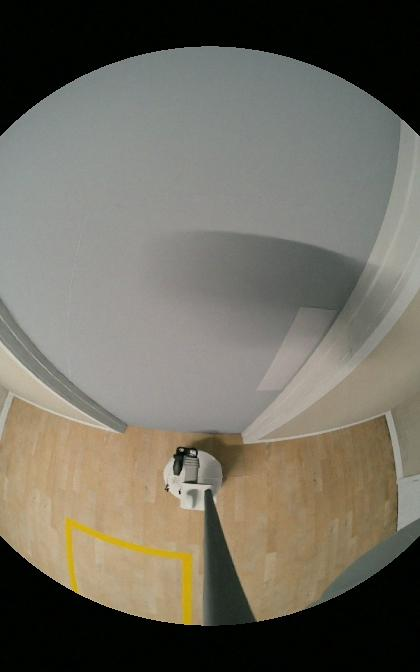

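move(
  blocking=false,
  cameras=[],
  r1={"base": {"translate_m": 0.93}, "pace": "slow", "contact_limits": {"translate_m": 0.7}},
)

wait(
  seconds=10,
  cameras=["r1_head_left_camera", "r2_head_camera"],
)

Scene clock: 1367.67 s.
move: r1 moving
r1.base_odometry: x=-0.183 y=+1.789 heading=+2.886
r1.turned_by_wheels: +0.000
r1.turned_by_imu: +0.000
r1.base_tilt: forward=-1.6 right=+1.3
r1.lidar_m: 0.33 0.34 0.48 0.96 2.55 2.68 2.52 2.65 2.32 1.13 0.44 0.35
r1.base_status: translate_m moving
r1.joint_positions: lift_m=+0.127 arm_m=+0.000 wrist_yaw_rad=+3.092 wrist_pitch_rad=+0.002 wrist_roll_rad=+0.000 gripper_m=+0.056
r1.joint_status: not commanded
r1.measured_speeds: translate_m=+0.049 strafe_m=+0.000 rotate_rad=-0.002 lift_m=+0.000 arm_m=+0.000 wrist_yaw_rad=+0.000 wrist_pitch_rad=+0.000 wrist_roll_rad=+0.000
r1.motor_effort: lift_m=+20(20) arm_m=+4(4) wheel_0=+3(7) wheel_1=+4(6) wheel_2=-6(7)
r1.servo_current: wrist_yaw_rad=33(65) wrist_pitch_rad=39(39) wrist_roll_rad=39(59) gripper_m=39(46)
r1.contact_limits: translate_m 0.7
r1.hand_pose: x=-0.1129 y=+0.1016 z=+0.3046 quat_wxyz=(+0.025, -0.001, +0.000, +1.000) (m; r1's base frame)
r1.wrist_depth_mm: 136 138 - - - - - / 113 139 - - - - - / 116 139 270 - - - - / 136 157 - - - - - / - - - - - - - / 1182 1205 195 1205 190 1255 1138 / 854 750 759 156 741 778 809
r2.base_odometry: x=+1.608 y=-0.705 heading=-2.349
r2.turned_by_wheels: +0.000
r2.turned_by_imu: +0.000
r2.base_tilt: forward=-0.7 right=+0.1
r2.lidar_m: 0.46 1.57 0.84 0.74 0.79 0.96 1.18 1.19 1.40 2.48 3.95 0.51
r2.base_status: not commanded
r2.joint_positions: lift_m=+0.690 arm_m=+0.068 wrist_yaw_rad=-0.139 wrist_pitch_rad=+0.007 wrist_roll_rad=+1.569 gripper_m=-0.023
r2.joint_status: not commanded
r2.measured_speeds: translate_m=+0.000 strafe_m=+0.000 rotate_rad=+0.000 lift_m=+0.000 arm_m=+0.000 wrist_yaw_rad=+0.000 wrist_pitch_rad=+0.000 wrist_roll_rad=+0.000
r2.motor_effort: lift_m=+20(20) arm_m=-5(6) wheel_0=-1(1) wheel_1=-5(6) wheel_2=+9(9)
r2.servo_current: wrist_yaw_rad=39(52) wrist_pitch_rad=52(59) wrist_roll_rad=39(59) gripper_m=130(130)
r2.hand_pose: x=+0.5125 y=-0.1264 z=+0.8659 quat_wxyz=(+0.706, +0.705, -0.046, -0.052) (m; r2's base frame)
r2.wrist_depth_mm: - - - 201 263 1661 1229 / - - - 202 263 1661 - / - - 591 262 262 820 - / - - 496 260 262 854 - / - - 535 206 260 854 - / - - 186 201 178 820 - / - - - - 262 1618 -
pictures: none
No camera images: "cameras" was empty.

Scene clock: 1377.67 s.
earlier move: r1 moving
r1.base_odometry: x=-1.071 y=+2.021 heading=+2.886
r1.turned_by_wheels: +0.000
r1.turned_by_imu: +0.004
r1.base_tilt: forward=-1.6 right=+1.3
r1.lidar_m: 0.27 0.25 - 0.25 0.31 0.92 3.52 0.61 0.70 1.93 2.30 3.11
r1.base_status: translate_m moving
r1.joint_positions: lift_m=+0.127 arm_m=+0.000 wrist_yaw_rad=+3.092 wrist_pitch_rad=+0.002 wrist_roll_rad=+0.000 gripper_m=+0.056
r1.joint_status: not commanded
r1.measured_speeds: translate_m=+0.000 strafe_m=+0.000 rotate_rad=+0.000 lift_m=+0.000 arm_m=+0.000 wrist_yaw_rad=+0.000 wrist_pitch_rad=+0.000 wrist_roll_rad=+0.000
r1.motor_effort: lift_m=+20(20) arm_m=+5(10) wheel_0=+6(24) wheel_1=+8(17) wheel_2=-6(20)
r1.servo_current: wrist_yaw_rad=52(98) wrist_pitch_rad=33(52) wrist_roll_rad=65(78) gripper_m=46(52)
r1.contact_limits: translate_m 0.7
r1.hand_pose: x=-0.1129 y=+0.1016 z=+0.3046 quat_wxyz=(+0.025, -0.001, +0.000, +1.000) (m; r1's base frame)
r1.wrist_depth_mm: - 136 - - - - 759 / - 137 - - - - 759 / 110 138 204 - - - 768 / 123 138 - - - - 768 / 668 1983 - - - - 759 / 991 1229 195 1182 190 1182 778 / 759 759 759 167 741 768 732
r2.base_odometry: x=+1.608 y=-0.705 heading=-2.349
r2.turned_by_wheels: +0.000
r2.turned_by_imu: +0.001
r2.base_tilt: forward=-0.7 right=+0.1
r2.lidar_m: 0.48 1.56 0.86 0.77 0.77 0.92 1.18 1.15 1.40 2.53 3.96 0.51
r2.base_status: not commanded
r2.joint_positions: lift_m=+0.690 arm_m=+0.068 wrist_yaw_rad=-0.139 wrist_pitch_rad=+0.007 wrist_roll_rad=+1.569 gripper_m=-0.023
r2.joint_status: not commanded
r2.measured_speeds: translate_m=+0.000 strafe_m=+0.000 rotate_rad=+0.000 lift_m=+0.000 arm_m=+0.000 wrist_yaw_rad=+0.000 wrist_pitch_rad=+0.000 wrist_roll_rad=+0.000
r2.motor_effort: lift_m=+20(20) arm_m=-5(6) wheel_0=+0(1) wheel_1=-5(6) wheel_2=+8(9)
r2.servo_current: wrist_yaw_rad=52(59) wrist_pitch_rad=52(59) wrist_roll_rad=39(65) gripper_m=117(130)
r2.hand_pose: x=+0.5125 y=-0.1264 z=+0.8659 quat_wxyz=(+0.706, +0.705, -0.046, -0.052) (m; r2's base frame)
r2.wrist_depth_mm: - - - 202 262 1618 1205 / - - - 201 263 1661 - / - - 603 260 260 820 - / - - 496 262 262 866 - / - - 535 206 260 866 - / - - 186 200 178 831 - / - - - - 262 1618 -
wait: 10.00 s; no rest
pictures: r1_head_left_camera, r2_head_camera
Images, in order (width x height): r1_head_left_camera 420x672, r2_head_camera 420x560.

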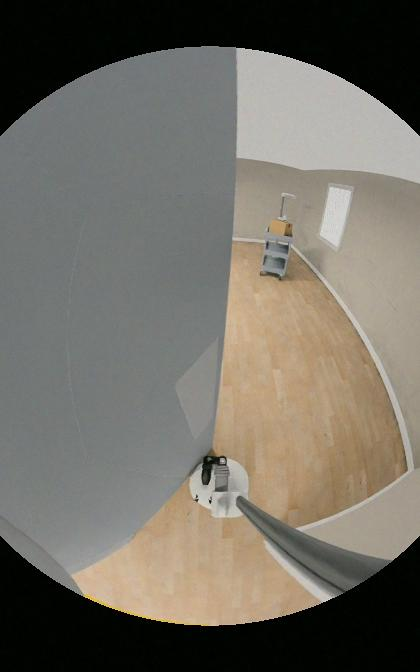

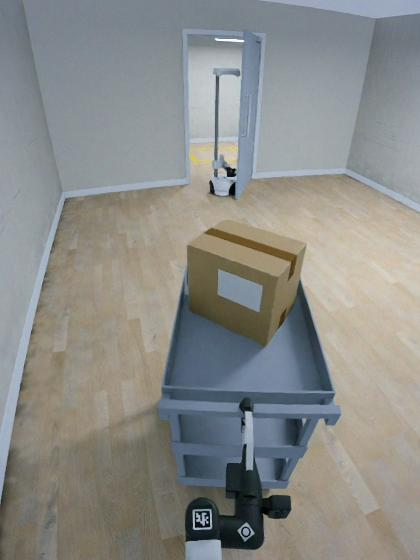

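move(
  blocking=false,
  cameras=[],
  r1={"base": {"translate_m": 0.22, "strafe_m": 0.48}, "pace": "slow", "contact_limits": {"strafe_m": 0.8}},
)

wait(
  seconds=8,
  cameras=["r1_head_left_camera", "r2_head_camera"],
)

Scene clock: 1384.17 s.
earlier move: r1 done
move: r1 moving
r1.base_odometry: x=-1.079 y=+2.012 heading=+2.886
r1.turned_by_wheels: +0.000
r1.turned_by_imu: -0.001
r1.base_tilt: forward=-1.6 right=+1.3
r1.lidar_m: 0.27 0.25 - 0.25 0.32 0.85 3.53 0.61 0.71 1.95 2.31 3.12
r1.base_status: translate_m moving; strafe_m moving
r1.joint_positions: lift_m=+0.127 arm_m=+0.000 wrist_yaw_rad=+3.092 wrist_pitch_rad=+0.002 wrist_roll_rad=+0.000 gripper_m=+0.056
r1.joint_status: not commanded
r1.measured_speeds: translate_m=+0.020 strafe_m=+0.045 rotate_rad=-0.001 lift_m=+0.000 arm_m=+0.000 wrist_yaw_rad=+0.000 wrist_pitch_rad=+0.000 wrist_roll_rad=+0.000
r1.motor_effort: lift_m=+20(20) arm_m=+5(5) wheel_0=-12(13) wheel_1=+16(16) wheel_2=-7(9)
r1.servo_current: wrist_yaw_rad=52(52) wrist_pitch_rad=39(46) wrist_roll_rad=59(59) gripper_m=39(46)
r1.contact_limits: strafe_m 0.8
r1.hand_pose: x=-0.1129 y=+0.1016 z=+0.3046 quat_wxyz=(+0.025, -0.001, +0.000, +1.000) (m; r1's base frame)
r1.wrist_depth_mm: - 137 - - - - 723 / - 137 - - - - 750 / 109 138 204 - - - - / 123 138 - - - - - / 691 1921 - - - - 1576 / 1098 1205 195 1205 190 1160 946 / 798 759 750 167 741 778 723
r2.base_odometry: x=+1.608 y=-0.705 heading=-2.349
r2.turned_by_wheels: +0.000
r2.turned_by_imu: +0.000
r2.base_tilt: forward=-0.7 right=+0.1
r2.lidar_m: 0.49 1.55 0.85 0.78 0.79 0.95 1.17 1.19 1.41 2.53 3.98 0.51
r2.base_status: not commanded
r2.joint_positions: lift_m=+0.690 arm_m=+0.068 wrist_yaw_rad=-0.139 wrist_pitch_rad=+0.007 wrist_roll_rad=+1.569 gripper_m=-0.023
r2.joint_status: not commanded
r2.measured_speeds: translate_m=+0.000 strafe_m=+0.000 rotate_rad=+0.000 lift_m=+0.000 arm_m=+0.000 wrist_yaw_rad=+0.000 wrist_pitch_rad=+0.000 wrist_roll_rad=+0.000
r2.motor_effort: lift_m=+20(20) arm_m=-5(6) wheel_0=+0(1) wheel_1=-5(6) wheel_2=+9(9)
r2.servo_current: wrist_yaw_rad=46(59) wrist_pitch_rad=46(52) wrist_roll_rad=39(52) gripper_m=117(124)
r2.hand_pose: x=+0.5125 y=-0.1264 z=+0.8659 quat_wxyz=(+0.706, +0.705, -0.046, -0.052) (m; r2's base frame)
r2.wrist_depth_mm: - - - 202 262 1661 1205 / - - - 202 262 1661 - / - - 597 262 262 831 - / - - 496 262 262 854 - / - - 535 206 260 854 - / - - 186 200 178 831 - / - - - - 262 1618 -
pictures: none
No camera images: "cameras" was empty.

Scene clock: 1390.23 s.
earlier move: r1 done
r1.base_odometry: x=-1.405 y=+1.613 heading=+2.886
r1.turned_by_wheels: +0.000
r1.turned_by_imu: +0.005
r1.base_tilt: forward=-1.6 right=+1.3
r1.lidar_m: 5.05 0.30 0.25 - 0.25 0.27 0.57 1.24 1.12 2.69 2.79 3.12
r1.base_status: done
r1.joint_positions: lift_m=+0.127 arm_m=+0.000 wrist_yaw_rad=+3.092 wrist_pitch_rad=+0.002 wrist_roll_rad=+0.000 gripper_m=+0.056
r1.joint_status: not commanded
r1.measured_speeds: translate_m=+0.000 strafe_m=+0.000 rotate_rad=+0.000 lift_m=+0.000 arm_m=+0.000 wrist_yaw_rad=+0.000 wrist_pitch_rad=+0.000 wrist_roll_rad=+0.000
r1.motor_effort: lift_m=+20(20) arm_m=+5(5) wheel_0=-5(17) wheel_1=+7(16) wheel_2=-3(9)
r1.servo_current: wrist_yaw_rad=59(78) wrist_pitch_rad=46(52) wrist_roll_rad=46(65) gripper_m=33(52)
r1.contact_limits: strafe_m 0.8
r1.hand_pose: x=-0.1129 y=+0.1016 z=+0.3046 quat_wxyz=(+0.025, -0.001, +0.000, +1.000) (m; r1's base frame)
r1.wrist_depth_mm: - 137 - - 322 202 - / - 137 - - 325 202 - / 109 137 203 - 329 204 160 / 123 138 - - 330 206 160 / 1661 - - 1863 330 195 160 / 1205 1182 195 991 195 206 161 / 854 750 759 156 306 184 -
r2.base_odometry: x=+1.608 y=-0.705 heading=-2.349
r2.turned_by_wheels: +0.000
r2.turned_by_imu: +0.001
r2.base_tilt: forward=-0.7 right=+0.1
r2.lidar_m: 0.48 1.57 0.87 0.76 0.77 0.90 1.18 1.18 1.40 2.52 3.96 0.51
r2.base_status: not commanded
r2.joint_positions: lift_m=+0.690 arm_m=+0.068 wrist_yaw_rad=-0.139 wrist_pitch_rad=+0.007 wrist_roll_rad=+1.569 gripper_m=-0.023
r2.joint_status: not commanded
r2.measured_speeds: translate_m=+0.000 strafe_m=+0.000 rotate_rad=+0.000 lift_m=+0.000 arm_m=+0.000 wrist_yaw_rad=+0.000 wrist_pitch_rad=+0.000 wrist_roll_rad=+0.000
r2.motor_effort: lift_m=+20(20) arm_m=-5(6) wheel_0=-1(1) wheel_1=-5(6) wheel_2=+8(9)
r2.servo_current: wrist_yaw_rad=33(65) wrist_pitch_rad=52(59) wrist_roll_rad=59(59) gripper_m=124(130)
r2.hand_pose: x=+0.5125 y=-0.1264 z=+0.8659 quat_wxyz=(+0.706, +0.705, -0.046, -0.052) (m; r2's base frame)
r2.wrist_depth_mm: - - - 202 263 1661 1229 / - - - 201 260 1661 - / - - 597 260 262 820 - / - - 496 262 262 866 - / - - 535 206 262 866 - / - - 186 200 178 831 - / - - - - 259 1618 -
wait: 6.07 of 8 s (r1 has come to rest)
pictures: r1_head_left_camera, r2_head_camera
Images, in order (width x height): r1_head_left_camera 420x672, r2_head_camera 420x560.

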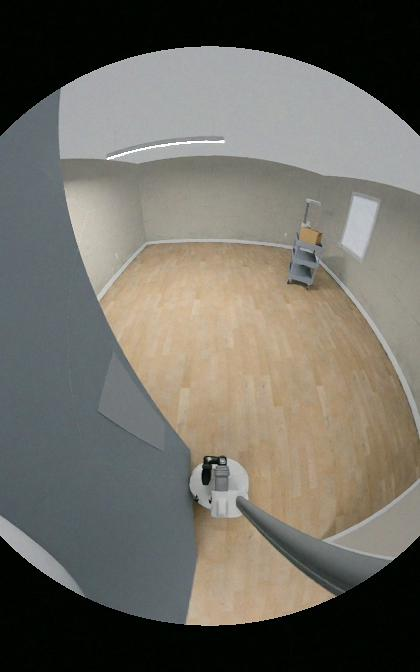

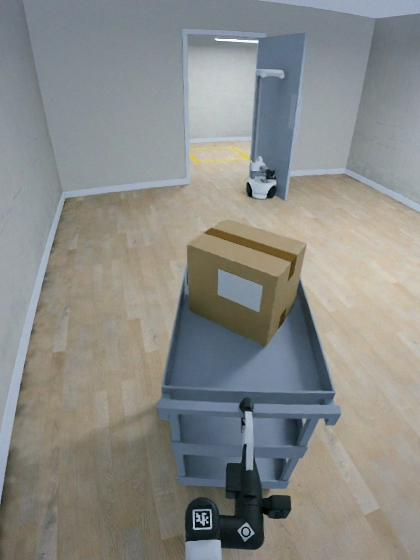

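move(
  blocking=false,
  cameras=[],
  r2={"base": {"translate_m": 0.297, "strafe_m": -0.0423}, "pace": "slow"},
)

wait(
  seconds=6,
  cameras=[],
)

Scene clock: 1424.63 s.
move: r2 moving
r1.base_odometry: x=-1.405 y=+1.613 heading=+2.886
r1.turned_by_wheels: +0.000
r1.turned_by_imu: +0.000
r1.base_tilt: forward=-1.6 right=+1.3
r1.lidar_m: 5.06 0.28 0.25 - 0.25 0.25 0.60 1.22 1.10 2.71 2.79 3.10
r1.base_status: not commanded
r1.joint_positions: lift_m=+0.127 arm_m=+0.000 wrist_yaw_rad=+3.092 wrist_pitch_rad=+0.002 wrist_roll_rad=+0.000 gripper_m=+0.056
r1.joint_status: not commanded
r1.measured_speeds: translate_m=+0.000 strafe_m=+0.000 rotate_rad=+0.000 lift_m=+0.000 arm_m=+0.000 wrist_yaw_rad=+0.000 wrist_pitch_rad=+0.000 wrist_roll_rad=+0.000
r1.motor_effort: lift_m=+20(20) arm_m=+5(5) wheel_0=-6(6) wheel_1=+7(7) wheel_2=-3(3)
r1.servo_current: wrist_yaw_rad=52(65) wrist_pitch_rad=46(46) wrist_roll_rad=46(52) gripper_m=46(46)
r1.contact_limits: strafe_m 0.8
r1.hand_pose: x=-0.1129 y=+0.1016 z=+0.3046 quat_wxyz=(+0.025, -0.001, +0.000, +1.000) (m; r1's base frame)
r1.wrist_depth_mm: - 137 - - 322 202 - / - 137 - - 327 203 - / 109 137 203 - 329 204 160 / 123 138 - - 330 205 160 / 1708 1983 - 1983 332 194 161 / 1182 1205 195 991 195 206 160 / 854 750 759 156 306 185 -
r2.base_odometry: x=+1.598 y=-0.712 heading=-2.348
r2.turned_by_wheels: +0.001
r2.turned_by_imu: +0.001
r2.base_tilt: forward=-0.7 right=+0.1
r2.lidar_m: 0.49 1.54 0.85 0.76 0.78 0.95 1.19 1.21 1.42 2.51 3.96 0.52
r2.base_status: translate_m moving; strafe_m moving
r2.joint_positions: lift_m=+0.690 arm_m=+0.068 wrist_yaw_rad=-0.139 wrist_pitch_rad=+0.007 wrist_roll_rad=+1.569 gripper_m=-0.023
r2.joint_status: not commanded
r2.measured_speeds: translate_m=+0.049 strafe_m=-0.007 rotate_rad=+0.002 lift_m=+0.000 arm_m=+0.000 wrist_yaw_rad=+0.000 wrist_pitch_rad=+0.000 wrist_roll_rad=+0.000
r2.motor_effort: lift_m=+20(20) arm_m=-5(5) wheel_0=+12(13) wheel_1=+7(7) wheel_2=-10(10)
r2.servo_current: wrist_yaw_rad=39(59) wrist_pitch_rad=52(59) wrist_roll_rad=59(59) gripper_m=111(124)
r2.hand_pose: x=+0.5125 y=-0.1264 z=+0.8659 quat_wxyz=(+0.706, +0.705, -0.046, -0.052) (m; r2's base frame)
r2.wrist_depth_mm: - - - 200 260 1618 1160 / - - - 200 260 1708 - / - - 603 260 260 831 - / - - 496 259 260 866 - / - - 539 204 260 854 - / - - 188 200 178 831 - / - - - - 259 1618 -
pictures: none
No camera images: "cameras" was empty.

Scene clock: 1428.40 s.
earlier move: r2 done
r1.base_odometry: x=-1.405 y=+1.613 heading=+2.886
r1.turned_by_wheels: +0.000
r1.turned_by_imu: +0.000
r1.base_tilt: forward=-1.6 right=+1.3
r1.lidar_m: 5.05 0.31 0.25 - 0.25 0.26 0.60 1.22 1.10 2.70 2.80 2.83
r1.base_status: not commanded
r1.joint_positions: lift_m=+0.127 arm_m=+0.000 wrist_yaw_rad=+3.092 wrist_pitch_rad=+0.002 wrist_roll_rad=+0.000 gripper_m=+0.056
r1.joint_status: not commanded
r1.measured_speeds: translate_m=+0.000 strafe_m=+0.000 rotate_rad=+0.000 lift_m=+0.000 arm_m=+0.000 wrist_yaw_rad=+0.000 wrist_pitch_rad=+0.000 wrist_roll_rad=+0.000
r1.motor_effort: lift_m=+20(20) arm_m=+5(5) wheel_0=-6(6) wheel_1=+7(7) wheel_2=-3(3)
r1.servo_current: wrist_yaw_rad=46(72) wrist_pitch_rad=46(52) wrist_roll_rad=52(65) gripper_m=39(46)
r1.contact_limits: strafe_m 0.8
r1.hand_pose: x=-0.1129 y=+0.1016 z=+0.3046 quat_wxyz=(+0.025, -0.001, +0.000, +1.000) (m; r1's base frame)
r1.wrist_depth_mm: - 136 - - 322 202 - / - 137 - - 324 202 - / 110 137 204 - 327 205 160 / 123 138 - - 330 205 160 / 1661 1921 - 1921 332 195 160 / 1229 1205 195 1008 195 206 160 / 854 750 750 156 307 184 -
r2.base_odometry: x=+1.370 y=-0.886 heading=-2.349
r2.turned_by_wheels: -0.001
r2.turned_by_imu: -0.001
r2.base_tilt: forward=-0.6 right=+0.1
r2.lidar_m: 0.51 1.79 1.00 0.86 0.86 1.06 1.46 1.46 1.72 3.08 3.85 0.50
r2.base_status: done
r2.joint_positions: lift_m=+0.690 arm_m=+0.068 wrist_yaw_rad=-0.142 wrist_pitch_rad=+0.007 wrist_roll_rad=+1.569 gripper_m=-0.024
r2.joint_status: not commanded
r2.measured_speeds: translate_m=+0.000 strafe_m=+0.000 rotate_rad=+0.000 lift_m=+0.000 arm_m=+0.000 wrist_yaw_rad=+0.000 wrist_pitch_rad=+0.000 wrist_roll_rad=+0.000
r2.motor_effort: lift_m=+20(20) arm_m=-4(5) wheel_0=+2(14) wheel_1=+4(8) wheel_2=-10(13)
r2.servo_current: wrist_yaw_rad=52(59) wrist_pitch_rad=46(59) wrist_roll_rad=52(65) gripper_m=117(124)
r2.hand_pose: x=+0.5120 y=-0.1275 z=+0.8659 quat_wxyz=(+0.706, +0.705, -0.048, -0.053) (m; r2's base frame)
r2.wrist_depth_mm: - - - 183 240 1661 - / - - 647 187 244 809 - / - - 488 190 250 842 - / - - 504 253 253 866 - / - - 569 199 258 854 - / - - 187 200 179 - - / - - - - - 1618 480
wait: 3.77 of 6 s (r2 has come to rest)
pictures: none
No camera images: "cameras" was empty.

move(
  blocking=false,
  cameras=[],
  r2={"base": {"translate_m": 0.2334, "strafe_m": -0.1343}, "pace": "slow"},
)

wait(
  seconds=6,
  cameras=["r2_head_camera"],
)

Scene clock: 1445.03 s.
move: r2 moving
r1.base_odometry: x=-1.405 y=+1.613 heading=+2.886
r1.turned_by_wheels: +0.000
r1.turned_by_imu: +0.000
r1.base_tilt: forward=-1.6 right=+1.3
r1.lidar_m: 5.04 0.33 0.25 - 0.25 0.25 0.60 1.23 1.12 2.71 2.81 2.82
r1.base_status: not commanded
r1.joint_positions: lift_m=+0.127 arm_m=+0.000 wrist_yaw_rad=+3.092 wrist_pitch_rad=+0.002 wrist_roll_rad=+0.000 gripper_m=+0.056
r1.joint_status: not commanded
r1.measured_speeds: translate_m=+0.000 strafe_m=+0.000 rotate_rad=+0.000 lift_m=+0.000 arm_m=+0.000 wrist_yaw_rad=+0.000 wrist_pitch_rad=+0.000 wrist_roll_rad=+0.000
r1.motor_effort: lift_m=+20(20) arm_m=+5(5) wheel_0=-6(6) wheel_1=+7(7) wheel_2=-3(3)
r1.servo_current: wrist_yaw_rad=65(65) wrist_pitch_rad=46(52) wrist_roll_rad=52(59) gripper_m=39(46)
r1.contact_limits: strafe_m 0.8
r1.hand_pose: x=-0.1129 y=+0.1016 z=+0.3046 quat_wxyz=(+0.025, -0.001, +0.000, +1.000) (m; r1's base frame)
r1.wrist_depth_mm: - 137 - - 324 202 - / - 137 - - 325 204 - / 109 138 204 - 329 204 160 / 123 138 - - 330 206 160 / 1661 1921 - 1983 330 194 160 / 1182 1182 195 991 195 205 160 / 842 759 750 156 306 184 -
r2.base_odometry: x=+1.356 y=-0.890 heading=-2.349
r2.turned_by_wheels: +0.000
r2.turned_by_imu: +0.001
r2.base_tilt: forward=-0.7 right=+0.1
r2.lidar_m: 0.50 1.76 1.00 0.87 0.88 1.06 1.47 1.47 1.74 3.12 3.81 0.48
r2.base_status: translate_m moving; strafe_m moving
r2.joint_positions: lift_m=+0.690 arm_m=+0.068 wrist_yaw_rad=-0.142 wrist_pitch_rad=+0.007 wrist_roll_rad=+1.569 gripper_m=-0.024
r2.joint_status: not commanded
r2.measured_speeds: translate_m=+0.047 strafe_m=-0.027 rotate_rad=+0.000 lift_m=+0.000 arm_m=+0.000 wrist_yaw_rad=+0.000 wrist_pitch_rad=+0.000 wrist_roll_rad=+0.000
r2.motor_effort: lift_m=+20(20) arm_m=-4(5) wheel_0=+6(7) wheel_1=+5(6) wheel_2=-13(14)
r2.servo_current: wrist_yaw_rad=52(59) wrist_pitch_rad=52(52) wrist_roll_rad=46(52) gripper_m=117(117)
r2.hand_pose: x=+0.5120 y=-0.1275 z=+0.8659 quat_wxyz=(+0.706, +0.705, -0.048, -0.053) (m; r2's base frame)
r2.wrist_depth_mm: - - - 181 237 1618 554 / - - 634 185 243 820 - / - - 480 189 247 842 - / - - 508 251 253 854 - / - - 574 203 258 - - / - - 186 200 178 - - / - - - - - 1618 480
pictures: none
No camera images: "cameras" was empty.

Scene clock: 1448.37 s.
earlier move: r2 done
r1.base_odometry: x=-1.405 y=+1.613 heading=+2.886
r1.turned_by_wheels: +0.000
r1.turned_by_imu: +0.000
r1.base_tilt: forward=-1.6 right=+1.3
r1.lidar_m: 5.04 0.33 0.25 - 0.25 0.25 0.58 1.23 1.11 2.72 2.78 2.56
r1.base_status: not commanded
r1.joint_positions: lift_m=+0.127 arm_m=+0.000 wrist_yaw_rad=+3.092 wrist_pitch_rad=+0.002 wrist_roll_rad=+0.000 gripper_m=+0.056
r1.joint_status: not commanded
r1.measured_speeds: translate_m=+0.000 strafe_m=+0.000 rotate_rad=+0.000 lift_m=+0.000 arm_m=+0.000 wrist_yaw_rad=+0.000 wrist_pitch_rad=+0.000 wrist_roll_rad=+0.000
r1.motor_effort: lift_m=+20(20) arm_m=+5(5) wheel_0=-6(6) wheel_1=+7(7) wheel_2=-3(3)
r1.servo_current: wrist_yaw_rad=46(72) wrist_pitch_rad=46(52) wrist_roll_rad=39(65) gripper_m=39(52)
r1.contact_limits: strafe_m 0.8
r1.hand_pose: x=-0.1129 y=+0.1016 z=+0.3046 quat_wxyz=(+0.025, -0.001, +0.000, +1.000) (m; r1's base frame)
r1.wrist_depth_mm: - 137 - - 322 202 - / - 137 - - 327 203 - / 109 138 204 - 330 205 160 / 123 138 - - 332 205 160 / 1756 1983 - 1863 334 195 160 / 1182 1205 195 991 196 206 160 / 842 750 759 156 307 185 -
r2.base_odometry: x=+1.110 y=-0.958 heading=-2.348
r2.turned_by_wheels: +0.001
r2.turned_by_imu: +0.002
r2.base_tilt: forward=-0.7 right=+0.1
r2.lidar_m: 0.49 2.12 1.18 1.05 1.05 1.27 1.65 1.66 1.97 3.50 3.66 0.49
r2.base_status: done
r2.joint_positions: lift_m=+0.690 arm_m=+0.068 wrist_yaw_rad=-0.139 wrist_pitch_rad=+0.007 wrist_roll_rad=+1.569 gripper_m=-0.024
r2.joint_status: not commanded
r2.measured_speeds: translate_m=+0.000 strafe_m=+0.000 rotate_rad=+0.000 lift_m=+0.000 arm_m=+0.000 wrist_yaw_rad=+0.000 wrist_pitch_rad=+0.000 wrist_roll_rad=+0.000
r2.motor_effort: lift_m=+20(20) arm_m=-5(5) wheel_0=+7(13) wheel_1=+5(7) wheel_2=-5(14)
r2.servo_current: wrist_yaw_rad=52(59) wrist_pitch_rad=52(59) wrist_roll_rad=39(59) gripper_m=117(124)
r2.hand_pose: x=+0.5124 y=-0.1266 z=+0.8659 quat_wxyz=(+0.706, +0.705, -0.047, -0.052) (m; r2's base frame)
r2.wrist_depth_mm: - - - 177 235 1661 - / - - 603 181 241 820 - / - - 477 187 245 831 - / - - 508 191 250 866 - / - - 585 204 257 - - / - - 186 199 178 - - / - - - - - 1537 500
wait: 3.33 of 6 s (r2 has come to rest)
pictures: r2_head_camera
Images, in order (width x height): r2_head_camera 420x560.

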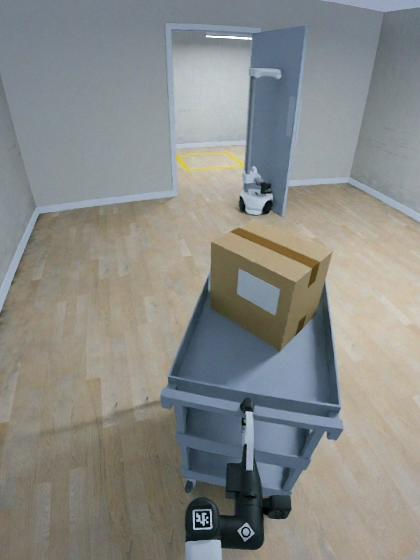

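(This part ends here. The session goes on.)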